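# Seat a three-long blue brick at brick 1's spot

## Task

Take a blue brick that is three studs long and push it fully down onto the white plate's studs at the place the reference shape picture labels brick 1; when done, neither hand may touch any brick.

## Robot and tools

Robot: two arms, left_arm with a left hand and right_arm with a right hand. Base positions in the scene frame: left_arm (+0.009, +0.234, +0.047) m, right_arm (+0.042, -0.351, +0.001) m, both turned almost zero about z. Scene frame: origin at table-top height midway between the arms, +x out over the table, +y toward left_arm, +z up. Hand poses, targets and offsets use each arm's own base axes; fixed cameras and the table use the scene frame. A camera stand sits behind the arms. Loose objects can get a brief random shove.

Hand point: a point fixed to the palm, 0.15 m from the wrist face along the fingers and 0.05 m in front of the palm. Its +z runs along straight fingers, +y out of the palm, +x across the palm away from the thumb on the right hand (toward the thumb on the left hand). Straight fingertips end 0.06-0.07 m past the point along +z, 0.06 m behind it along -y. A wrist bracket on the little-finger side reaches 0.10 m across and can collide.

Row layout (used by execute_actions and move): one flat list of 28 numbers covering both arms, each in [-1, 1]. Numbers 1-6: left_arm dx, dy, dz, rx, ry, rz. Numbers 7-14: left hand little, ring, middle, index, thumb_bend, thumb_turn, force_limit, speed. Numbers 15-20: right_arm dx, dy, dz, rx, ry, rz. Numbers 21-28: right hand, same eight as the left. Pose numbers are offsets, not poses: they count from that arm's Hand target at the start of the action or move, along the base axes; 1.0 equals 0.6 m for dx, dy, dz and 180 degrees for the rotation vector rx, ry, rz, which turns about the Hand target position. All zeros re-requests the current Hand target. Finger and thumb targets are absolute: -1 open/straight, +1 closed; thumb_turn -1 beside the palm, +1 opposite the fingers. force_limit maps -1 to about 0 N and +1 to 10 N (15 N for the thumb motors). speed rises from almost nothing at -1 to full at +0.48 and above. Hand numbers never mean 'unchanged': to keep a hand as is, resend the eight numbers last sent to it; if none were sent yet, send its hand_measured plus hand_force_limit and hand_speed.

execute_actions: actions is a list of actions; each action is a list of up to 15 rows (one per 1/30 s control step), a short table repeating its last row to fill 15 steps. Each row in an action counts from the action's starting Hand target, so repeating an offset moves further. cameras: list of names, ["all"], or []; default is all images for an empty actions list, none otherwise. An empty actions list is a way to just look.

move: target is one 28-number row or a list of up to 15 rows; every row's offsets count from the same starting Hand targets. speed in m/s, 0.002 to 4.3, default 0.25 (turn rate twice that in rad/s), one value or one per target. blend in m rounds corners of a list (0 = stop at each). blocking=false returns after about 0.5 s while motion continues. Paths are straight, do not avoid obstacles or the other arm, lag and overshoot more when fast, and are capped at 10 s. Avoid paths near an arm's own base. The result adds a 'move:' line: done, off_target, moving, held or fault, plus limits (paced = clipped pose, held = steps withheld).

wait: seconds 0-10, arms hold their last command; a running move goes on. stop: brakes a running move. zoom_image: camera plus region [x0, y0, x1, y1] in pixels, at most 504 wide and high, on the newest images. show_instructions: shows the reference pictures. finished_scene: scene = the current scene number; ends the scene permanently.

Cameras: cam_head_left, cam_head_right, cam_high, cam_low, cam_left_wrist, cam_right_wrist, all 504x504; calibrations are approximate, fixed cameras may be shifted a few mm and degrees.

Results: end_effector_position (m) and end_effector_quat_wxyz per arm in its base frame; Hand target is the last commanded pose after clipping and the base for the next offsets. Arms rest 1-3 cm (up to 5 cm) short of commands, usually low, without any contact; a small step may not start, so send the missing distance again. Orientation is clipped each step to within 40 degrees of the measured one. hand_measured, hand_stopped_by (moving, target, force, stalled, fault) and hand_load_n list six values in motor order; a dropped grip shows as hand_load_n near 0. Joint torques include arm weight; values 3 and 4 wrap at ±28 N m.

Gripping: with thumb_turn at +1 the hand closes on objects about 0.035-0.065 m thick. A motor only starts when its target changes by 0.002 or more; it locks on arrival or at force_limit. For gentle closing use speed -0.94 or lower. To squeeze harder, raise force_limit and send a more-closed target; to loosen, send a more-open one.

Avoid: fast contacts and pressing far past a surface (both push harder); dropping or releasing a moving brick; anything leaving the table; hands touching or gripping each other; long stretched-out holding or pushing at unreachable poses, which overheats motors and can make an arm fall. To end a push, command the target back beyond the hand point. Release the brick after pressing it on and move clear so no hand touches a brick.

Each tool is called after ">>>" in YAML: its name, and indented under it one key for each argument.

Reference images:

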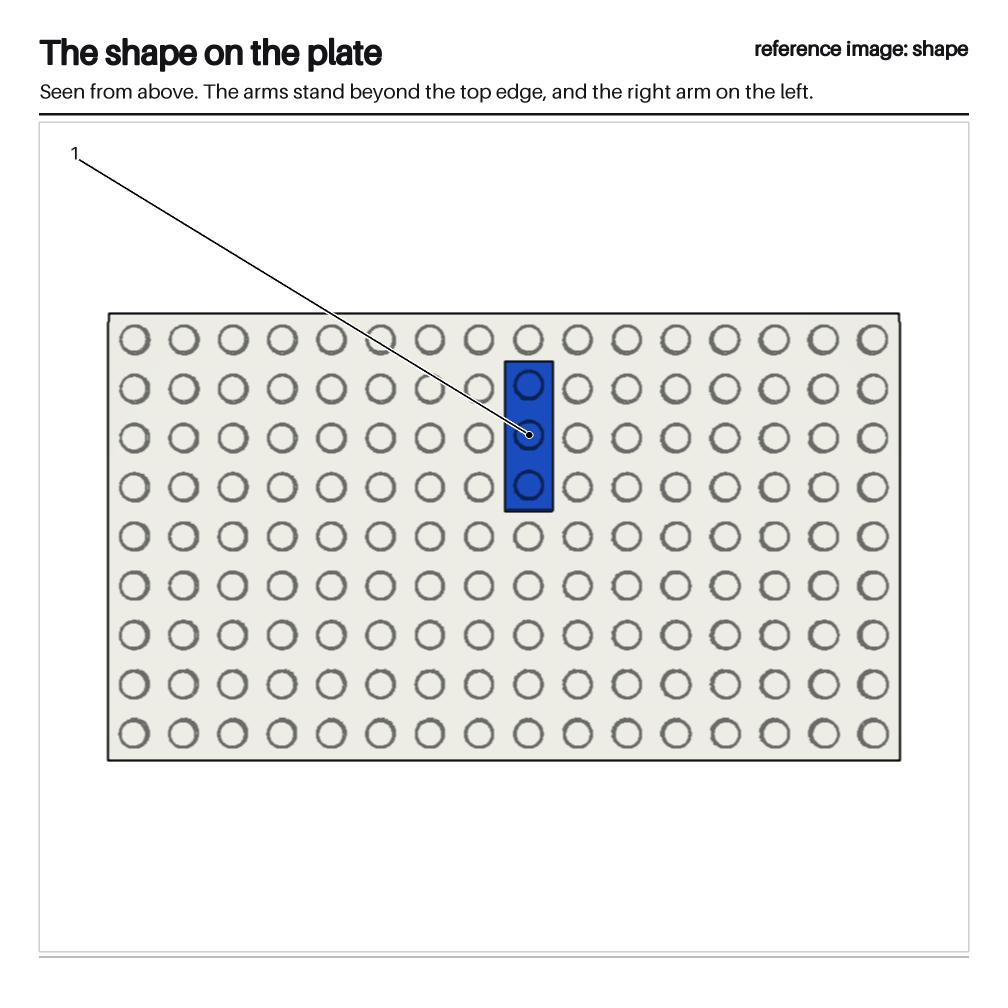

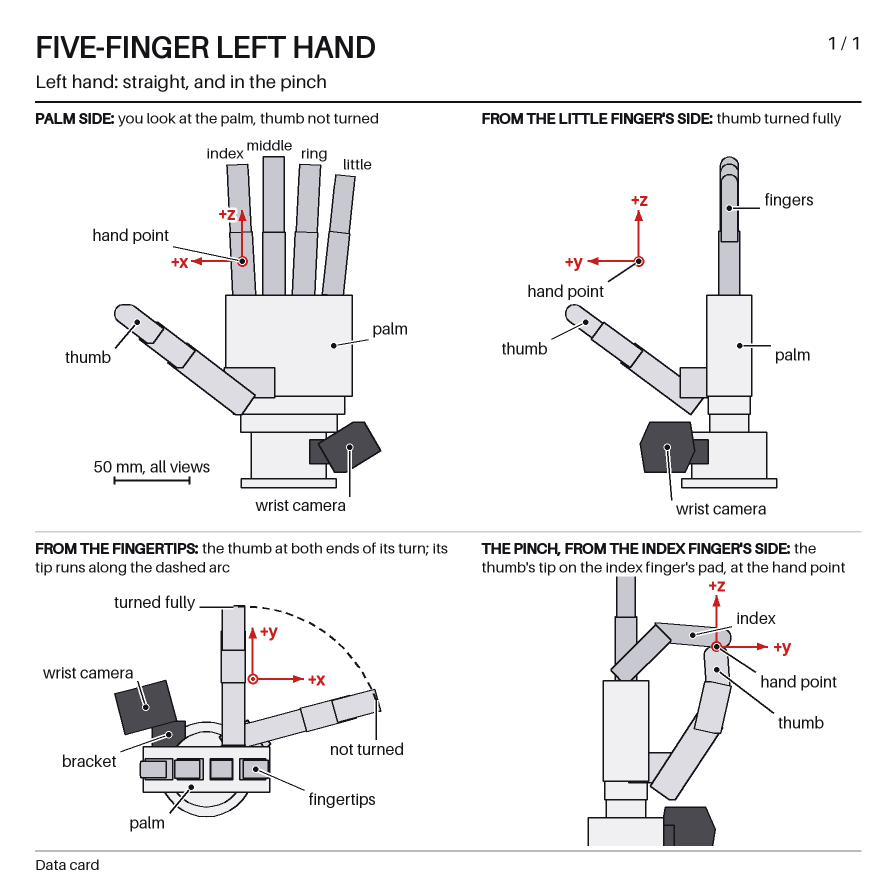

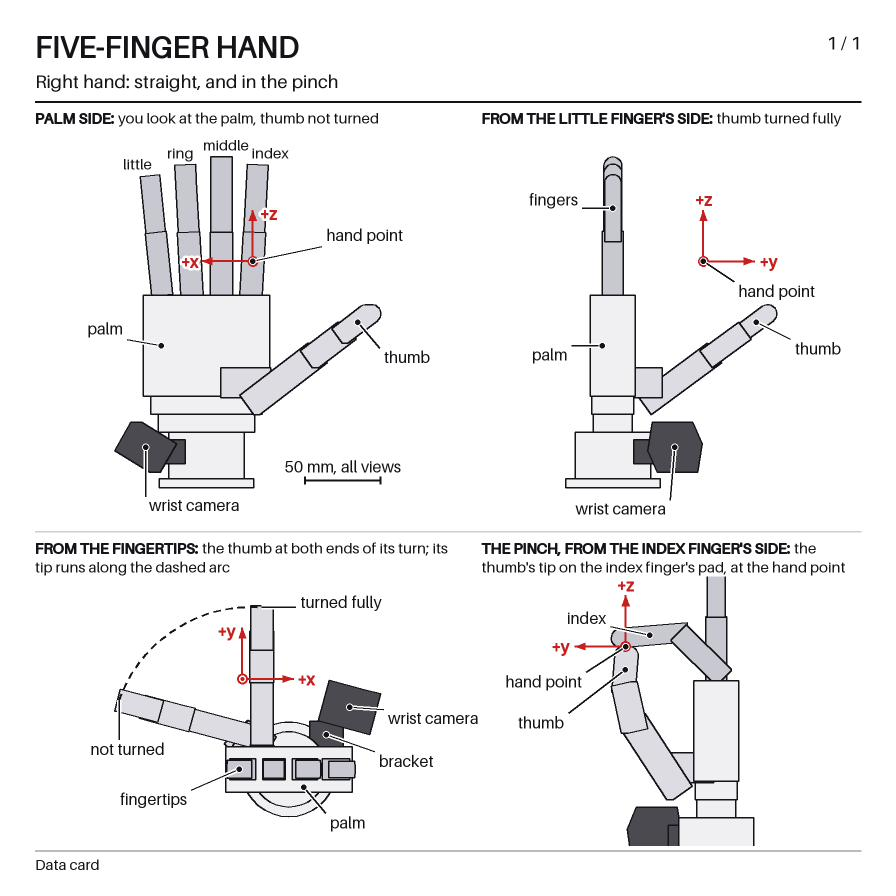

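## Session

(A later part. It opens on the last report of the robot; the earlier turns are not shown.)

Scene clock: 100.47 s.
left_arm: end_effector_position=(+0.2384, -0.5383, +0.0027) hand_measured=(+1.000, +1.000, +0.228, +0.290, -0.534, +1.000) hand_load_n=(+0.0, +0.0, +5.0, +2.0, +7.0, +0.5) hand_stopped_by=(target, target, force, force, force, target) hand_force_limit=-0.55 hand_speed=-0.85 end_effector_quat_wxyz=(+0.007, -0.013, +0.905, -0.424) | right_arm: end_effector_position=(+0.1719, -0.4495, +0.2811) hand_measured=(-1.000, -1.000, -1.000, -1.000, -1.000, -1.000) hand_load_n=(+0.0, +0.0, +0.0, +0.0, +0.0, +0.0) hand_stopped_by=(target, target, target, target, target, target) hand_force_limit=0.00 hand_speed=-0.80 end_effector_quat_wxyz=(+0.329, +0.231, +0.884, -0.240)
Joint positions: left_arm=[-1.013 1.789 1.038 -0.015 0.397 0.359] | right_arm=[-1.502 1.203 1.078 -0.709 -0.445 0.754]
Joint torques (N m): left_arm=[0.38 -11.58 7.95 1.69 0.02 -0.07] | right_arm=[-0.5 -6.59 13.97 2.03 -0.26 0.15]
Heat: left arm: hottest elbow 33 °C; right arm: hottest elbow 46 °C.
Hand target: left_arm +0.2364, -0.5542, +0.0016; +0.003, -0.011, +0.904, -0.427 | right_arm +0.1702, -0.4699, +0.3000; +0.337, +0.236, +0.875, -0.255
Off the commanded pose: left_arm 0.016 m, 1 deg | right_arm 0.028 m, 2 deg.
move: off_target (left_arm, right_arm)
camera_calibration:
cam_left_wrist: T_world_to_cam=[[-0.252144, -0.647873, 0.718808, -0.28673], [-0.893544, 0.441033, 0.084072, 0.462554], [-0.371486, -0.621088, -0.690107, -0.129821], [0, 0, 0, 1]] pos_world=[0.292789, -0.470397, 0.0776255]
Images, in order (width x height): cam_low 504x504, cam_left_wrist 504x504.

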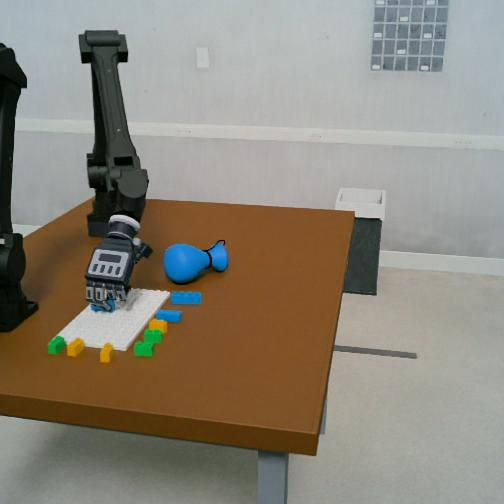

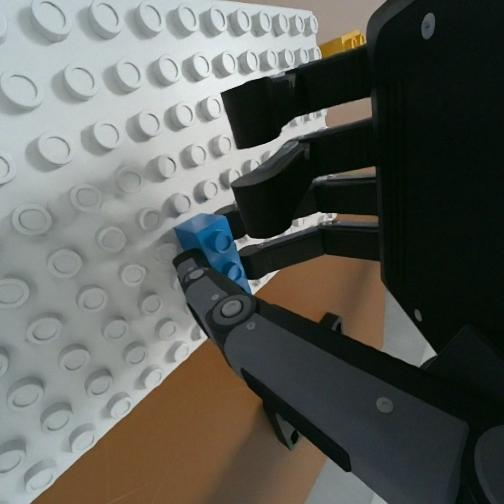

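>>> move:
  target:
    - [-0.004,0.0092,0.003,0,0,0,1,1,0.35,0.42,-0.35,1,-0.55,-0.85,0,0,0,0,0,0,-1,-1,-1,-1,-1,-1,0,-0.8]
    - [-0.004,0.0092,0.003,0,0,0,1,1,0.13,0.19,-0.63,1,-0.55,-0.6,0,0,0,0,0,0,-1,-1,-1,-1,-1,-1,0,-0.8]
  speed: 0.05
  cameras: ["cam_left_wrist","cam_low"]

>>> zoom_image:
  camera: "cam_left_wrist"
  region: [100, 140, 260, 300]

>>> zoom_image:
  camera: "cam_low"
  region: [80, 290, 130, 340]

Scene clock: 104.40 s.
left_arm: end_effector_position=(+0.2386, -0.5384, +0.0029) hand_measured=(+1.000, +1.000, +0.130, +0.190, -0.630, +1.000) hand_load_n=(+0.0, +0.0, +0.0, +0.0, +0.0, +0.0) hand_stopped_by=(target, target, target, target, target, target) hand_force_limit=-0.55 hand_speed=-0.60 end_effector_quat_wxyz=(+0.007, -0.013, +0.905, -0.424) | right_arm: end_effector_position=(+0.1719, -0.4495, +0.2811) hand_measured=(-1.000, -1.000, -1.000, -1.000, -1.000, -1.000) hand_load_n=(+0.0, +0.0, +0.0, +0.0, +0.0, +0.0) hand_stopped_by=(target, target, target, target, target, target) hand_force_limit=0.00 hand_speed=-0.80 end_effector_quat_wxyz=(+0.329, +0.231, +0.884, -0.240)
Joint positions: left_arm=[-1.013 1.789 1.038 -0.015 0.397 0.359] | right_arm=[-1.502 1.203 1.078 -0.709 -0.445 0.754]
Joint torques (N m): left_arm=[0.62 -12.63 7.06 1.89 0.05 -0.02] | right_arm=[-0.73 -6.65 14 1.98 -0.26 0.14]
Heat: left arm: hottest elbow 33 °C; right arm: hottest elbow 46 °C.
Hand target: left_arm +0.2341, -0.5488, +0.0034; +0.004, -0.011, +0.904, -0.427 | right_arm +0.1702, -0.4699, +0.3000; +0.337, +0.236, +0.875, -0.255
Off the commanded pose: left_arm 0.011 m, 1 deg | right_arm 0.028 m, 2 deg.
move: off_target (left_arm, right_arm); target 2's new numbers were sent with left_arm's hand 0.011 m and 1 deg from that target
camera_calibration:
cam_left_wrist: T_world_to_cam=[[-0.252227, -0.647809, 0.718836, -0.286861], [-0.893705, 0.440788, 0.083648, 0.462635], [-0.371042, -0.621329, -0.690129, -0.12995], [0, 0, 0, 1]] pos_world=[0.292888, -0.470496, 0.0778256]
Images, in order (width x height): cam_low 504x504, cam_left_wrist 504x504.

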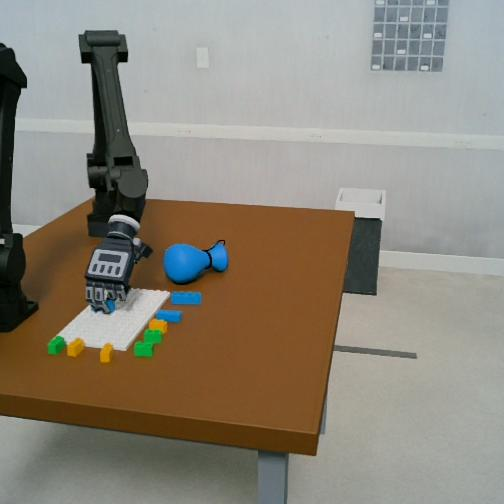

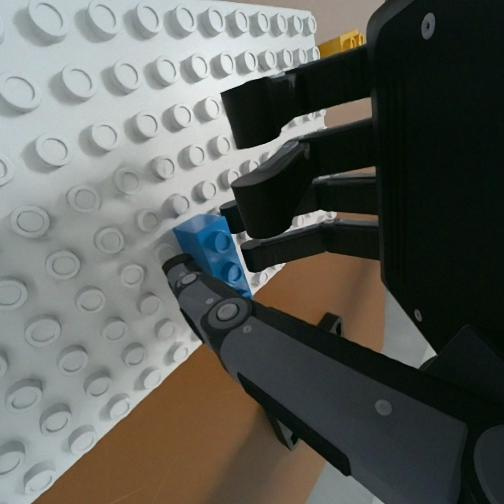

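Scaled by 3.150 from the camera's 504x504 image, which has a finer 720x720 frame.

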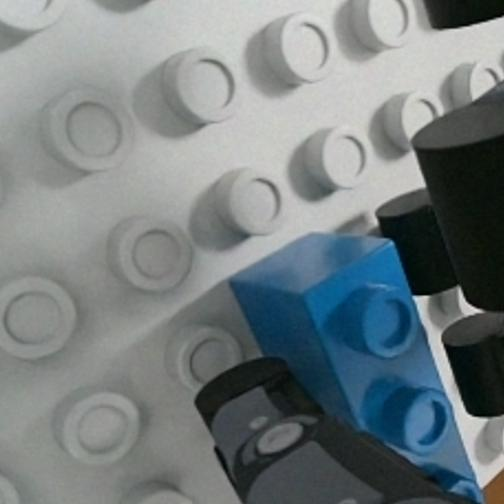

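Scaled by 10.080 from the camera's 504x504 image, which has a finer 720x720 frame.

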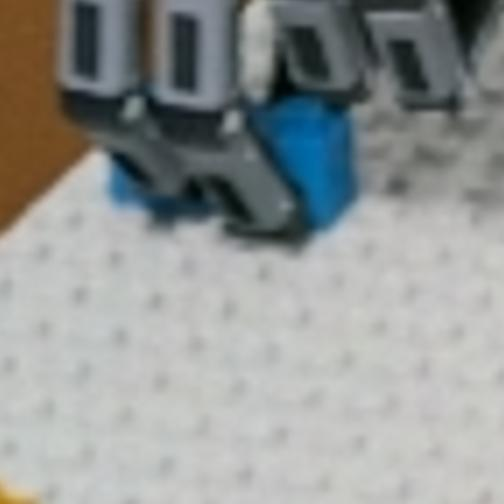

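>>> move:
  target:
    - [0,0,0.13,0,0,0,1,1,0.13,0.19,-0.63,1,-0.55,-0.6,0,0,0,0,0,0,-1,-1,-1,-1,-1,-1,0,-0.8]
    - [0.0197,0.073,0.1277,0,0,0,1,1,1,1,-1,-1,-0.2,0.2,0,0,0,0,0,0,-1,-1,-1,-1,-1,-1,0,-0.8]
    - [0.0197,0.073,-0.025,0,0,0,1,1,1,1,-1,-1,-0.2,0.2,0,0,0,0,0,0,-1,-1,-1,-1,-1,-1,0,-0.8]
  speed: 0.12
  cameras: ["cam_left_wrist","cam_low"]

>>> zoom_image:
  camera: "cam_left_wrist"
  region: [100, 140, 260, 300]

>>> zoom_image:
  camera: "cam_low"
  region: [80, 280, 140, 340]

Scene clock: 111.30 s.
left_arm: end_effector_position=(+0.2385, -0.5057, -0.0044) hand_measured=(+1.000, +1.000, +1.000, +1.000, -1.000, -1.000) hand_load_n=(+0.0, +0.0, +0.0, +0.5, +0.0, -0.5) hand_stopped_by=(target, target, target, target, target, target) hand_force_limit=-0.20 hand_speed=0.20 end_effector_quat_wxyz=(-0.001, -0.013, +0.905, -0.425) | right_arm: end_effector_position=(+0.1719, -0.4495, +0.2811) hand_measured=(-1.000, -1.000, -1.000, -1.000, -1.000, -1.000) hand_load_n=(+0.0, +0.0, +0.0, +0.0, +0.0, +0.0) hand_stopped_by=(target, target, target, target, target, target) hand_force_limit=0.00 hand_speed=-0.80 end_effector_quat_wxyz=(+0.329, +0.231, +0.884, -0.240)
Joint positions: left_arm=[-0.971 1.753 0.957 0.012 0.442 0.386] | right_arm=[-1.502 1.203 1.078 -0.709 -0.445 0.754]
Joint torques (N m): left_arm=[2.78 -10.99 5.39 2.45 0.3 0.16] | right_arm=[-0.67 -6.77 13.91 2.04 -0.26 0.16]
Heat: left arm: hottest elbow 33 °C; right arm: hottest elbow 46 °C.
Hand target: left_arm +0.2458, -0.5049, -0.0117; +0.003, -0.011, +0.904, -0.427 | right_arm +0.1702, -0.4699, +0.3000; +0.337, +0.236, +0.875, -0.255
Off the commanded pose: left_arm 0.010 m, 1 deg | right_arm 0.028 m, 2 deg.
move: off_target (right_arm)
camera_calibration:
cam_left_wrist: T_world_to_cam=[[-0.246301, -0.644468, 0.723876, -0.26009], [-0.889077, 0.447584, 0.0959737, 0.451111], [-0.385848, -0.619943, -0.683222, -0.110438], [0, 0, 0, 1]] pos_world=[0.294399, -0.437995, 0.069525]
Images, in order (width x height): cam_low 504x504, cam_left_wrist 504x504.

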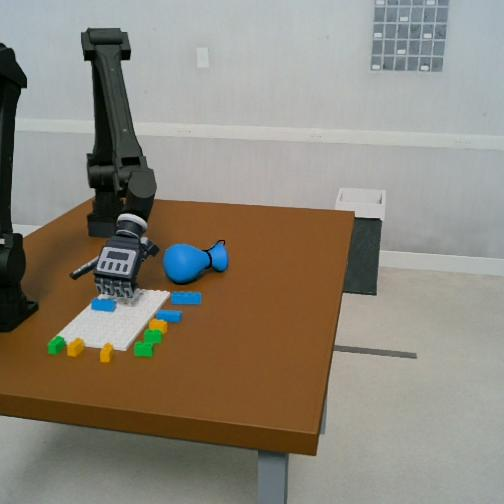

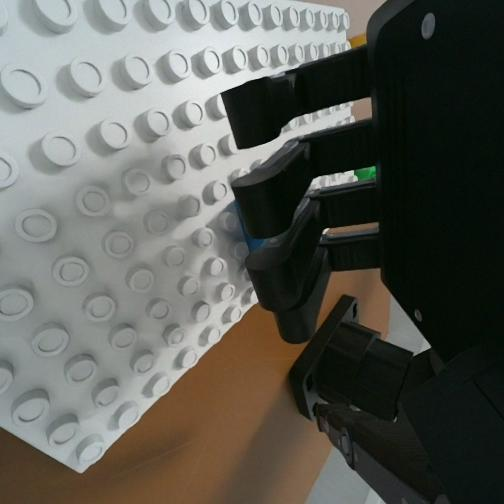

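Scaled by 3.150 from the camera's 504x504 image, which has a finer 720x720 frame.

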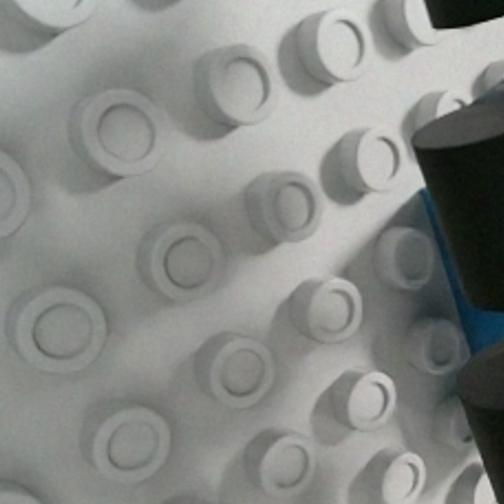

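Scaled by 8.400 from the camera's 504x504 image, which has a finer 720x720 frame.

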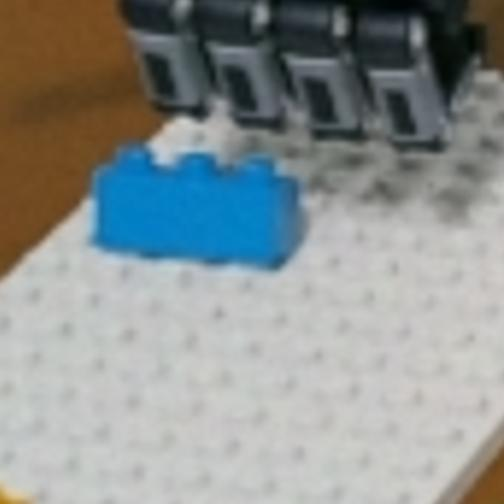

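>>> move:
  target:
    - [0,0,-0.023,0,0,0,1,1,1,1,-1,-1,-0.2,0.2,0,0,0,0,0,0,-1,-1,-1,-1,-1,-1,0,-0.8]
    - [-0.0249,0.0615,-0.149,0.0465,0.0189,0,1,1,1,1,-1,-1,-0.2,0.2,0,0,0,0,0,0,-1,-1,-1,-1,-1,-1,0,-0.8]
  speed: 0.06
  cameras: ["cam_left_wrist","cam_low"]

>>> zoom_image:
  camera: "cam_low"
  region: [80, 280, 140, 340]

Scene clock: 115.33 s.
left_arm: end_effector_position=(+0.2411, -0.5085, -0.0226) hand_measured=(+1.000, +1.000, +1.000, +1.000, -1.000, -1.000) hand_load_n=(+0.0, +0.0, -1.5, -0.5, +0.0, +0.0) hand_stopped_by=(target, target, target, target, target, target) hand_force_limit=-0.20 hand_speed=0.20 end_effector_quat_wxyz=(+0.002, -0.009, +0.904, -0.428) | right_arm: end_effector_position=(+0.1719, -0.4495, +0.2811) hand_measured=(-1.000, -1.000, -1.000, -1.000, -1.000, -1.000) hand_load_n=(+0.0, +0.0, +0.0, +0.0, +0.0, +0.0) hand_stopped_by=(target, target, target, target, target, target) hand_force_limit=0.00 hand_speed=-0.80 end_effector_quat_wxyz=(+0.329, +0.231, +0.884, -0.240)
Joint positions: left_arm=[-0.97 1.797 0.953 0.066 0.442 0.393] | right_arm=[-1.502 1.203 1.078 -0.709 -0.445 0.754]
Joint torques (N m): left_arm=[3.25 -5.3 2.1 0.51 -0.63 0.4] | right_arm=[-0.67 -6.77 13.93 2.03 -0.26 0.14]
Heat: left arm: hottest elbow 34 °C; right arm: hottest elbow 46 °C.
Hand target: left_arm +0.2311, -0.4680, -0.1010; -0.022, -0.023, +0.933, -0.359 | right_arm +0.1702, -0.4699, +0.3000; +0.337, +0.236, +0.875, -0.255
Off the commanded pose: left_arm 0.089 m, 9 deg | right_arm 0.028 m, 2 deg.
move: off_target (left_arm, right_arm)
camera_calibration:
cam_left_wrist: T_world_to_cam=[[-0.255339, -0.639478, 0.725169, -0.243358], [-0.887988, 0.451801, 0.085744, 0.458098], [-0.382464, -0.622048, -0.683211, -0.125391], [0, 0, 0, 1]] pos_world=[0.296689, -0.440591, 0.051528]
Images, in order (width x height): cam_low 504x504, cam_left_wrist 504x504.

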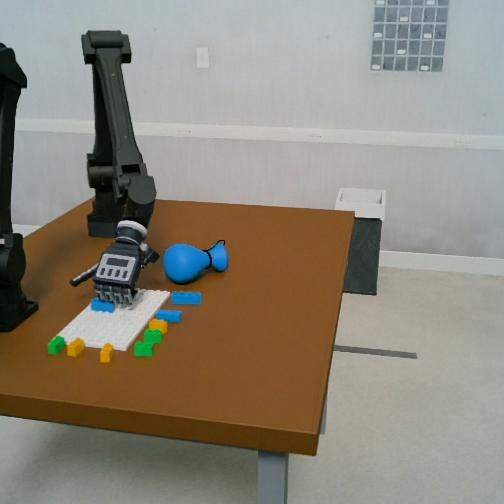

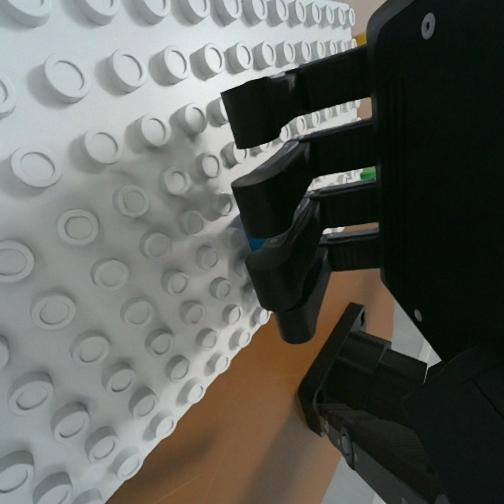

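Scaled by 8.400 from the camera's 504x504 image, which has a finer 720x720 frame.

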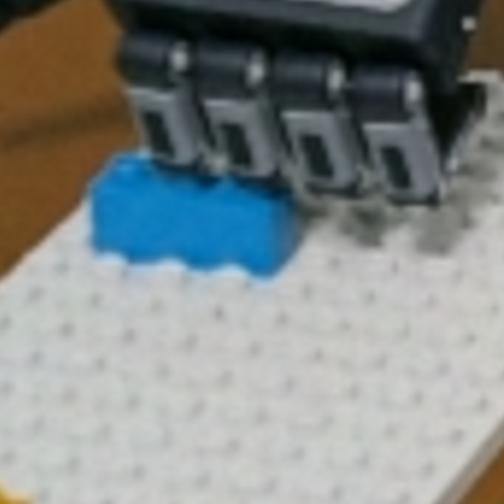

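>>> move:
  target:
    - [-0.0083,0.0205,-0.042,0.0155,0.0063,0,1,1,1,1,-1,-1,-0.2,0.2,0,0,0,0,0,0,-1,-1,-1,-1,-1,-1,0,-0.8]
    - [0.0173,-0.0675,0.1433,-0.0465,-0.0189,0,1,1,1,1,-1,-1,-0.2,0.2,0,0,0,0,0,0,-1,-1,-1,-1,-1,-1,0,-0.8]
    - [0.0173,-0.0475,0.33,-0.0465,-0.0189,0,1,1,1,1,-1,-1,-0.2,0.2,0,0,0,0,0,0,-1,-1,-1,-1,-1,-1,0,-0.8]
  speed: [0.06, 0.1, 0.15]
  cameras: ["cam_left_wrist","cam_low","cam_head_right"]

>>> zoom_image:
  camera: "cam_left_wrist"
  region: [0, 0, 300, 300]

>>> zoom_image:
  camera: "cam_low"
  region: [70, 290, 120, 340]

Scene clock: 120.17 s.
left_arm: end_effector_position=(+0.2270, -0.4878, +0.0784) hand_measured=(+1.000, +1.000, +1.000, +1.000, -1.000, -1.000) hand_load_n=(+0.0, +0.0, +0.0, +0.0, +0.0, +0.0) hand_stopped_by=(target, target, target, target, target, target) hand_force_limit=-0.20 hand_speed=0.20 end_effector_quat_wxyz=(-0.007, -0.012, +0.910, -0.415) | right_arm: end_effector_position=(+0.1719, -0.4495, +0.2811) hand_measured=(-1.000, -1.000, -1.000, -1.000, -1.000, -1.000) hand_load_n=(+0.0, +0.0, +0.0, +0.0, +0.0, +0.0) hand_stopped_by=(target, target, target, target, target, target) hand_force_limit=0.00 hand_speed=-0.80 end_effector_quat_wxyz=(+0.329, +0.231, +0.884, -0.240)
Joint positions: left_arm=[-0.97 1.565 0.998 -0.246 0.443 0.395] | right_arm=[-1.502 1.203 1.078 -0.709 -0.445 0.754]
Joint torques (N m): left_arm=[2.9 -11.63 8.94 1.25 0.33 0.11] | right_arm=[-0.73 -6.77 13.98 2.03 -0.26 0.15]
Heat: left arm: hottest elbow 34 °C; right arm: hottest elbow 46 °C.
Hand target: left_arm +0.2414, -0.4966, +0.0970; +0.004, -0.011, +0.904, -0.427 | right_arm +0.1702, -0.4699, +0.3000; +0.337, +0.236, +0.875, -0.255
Off the commanded pose: left_arm 0.025 m, 2 deg | right_arm 0.028 m, 2 deg.
move: off_target (left_arm, right_arm)
camera_calibration:
cam_left_wrist: T_world_to_cam=[[-0.243229, -0.659728, 0.711054, -0.318556], [-0.885164, 0.450737, 0.115415, 0.423995], [-0.396641, -0.601327, -0.6936, -0.034834], [0, 0, 0, 1]] pos_world=[0.284006, -0.422217, 0.153414]
Images, in order (width x height): cam_head_right 504x504, cam_low 504x504, cam_left_wrist 504x504.

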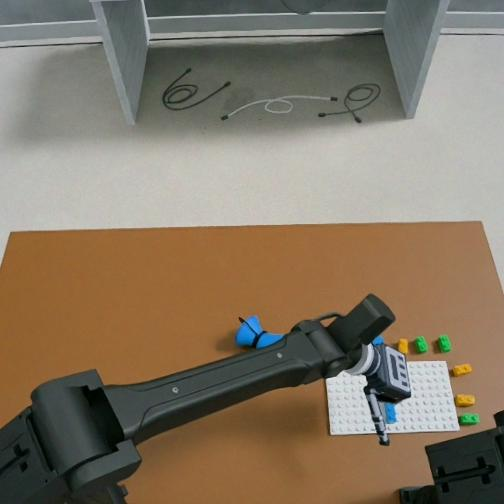

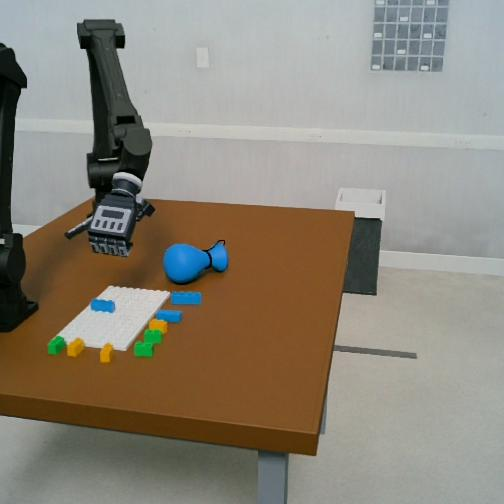

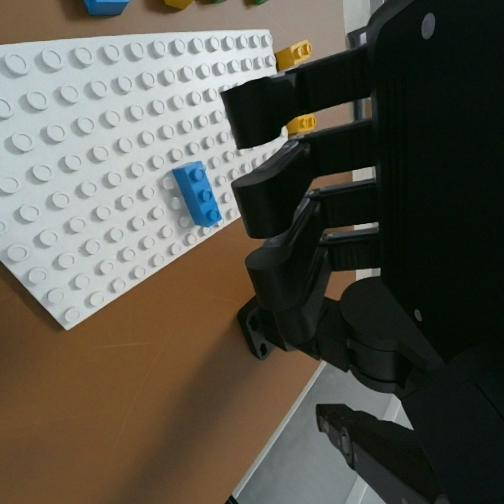

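Scaled by 1.680 from the camera's 504x504 image, which has a finer 720x720 frame.

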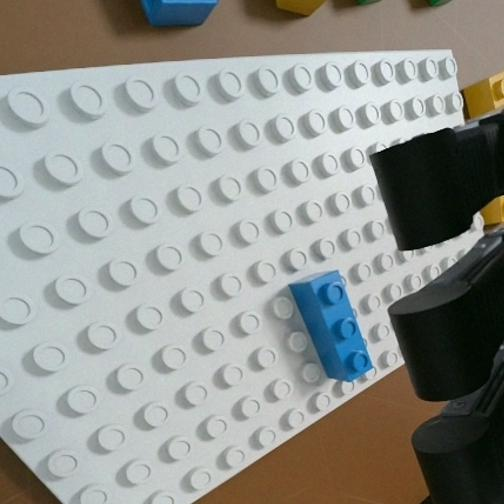

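Scaled by 10.080 from the camera's 504x504 image, which has a finer 720x720 frame.

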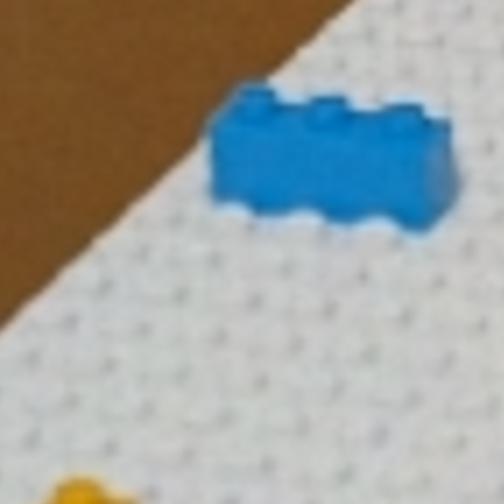

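>>> zoom_image:
  camera: "cam_left_wrist"
  region: [50, 150, 250, 350]

Scaled by 2.520 from the camera's 504x504 image, which has a finer 720x720 frame.

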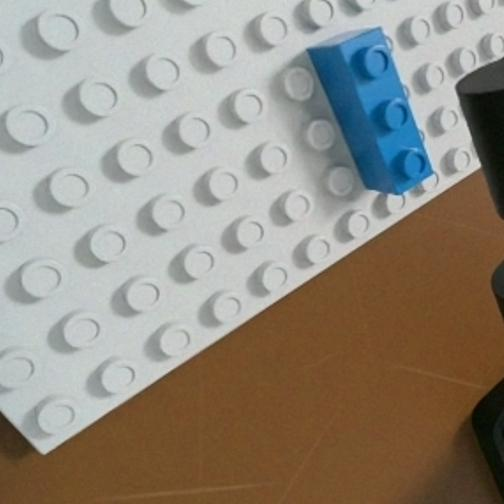

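>>> finished_scene:
  scene: 2

The scene is finished: the task was done.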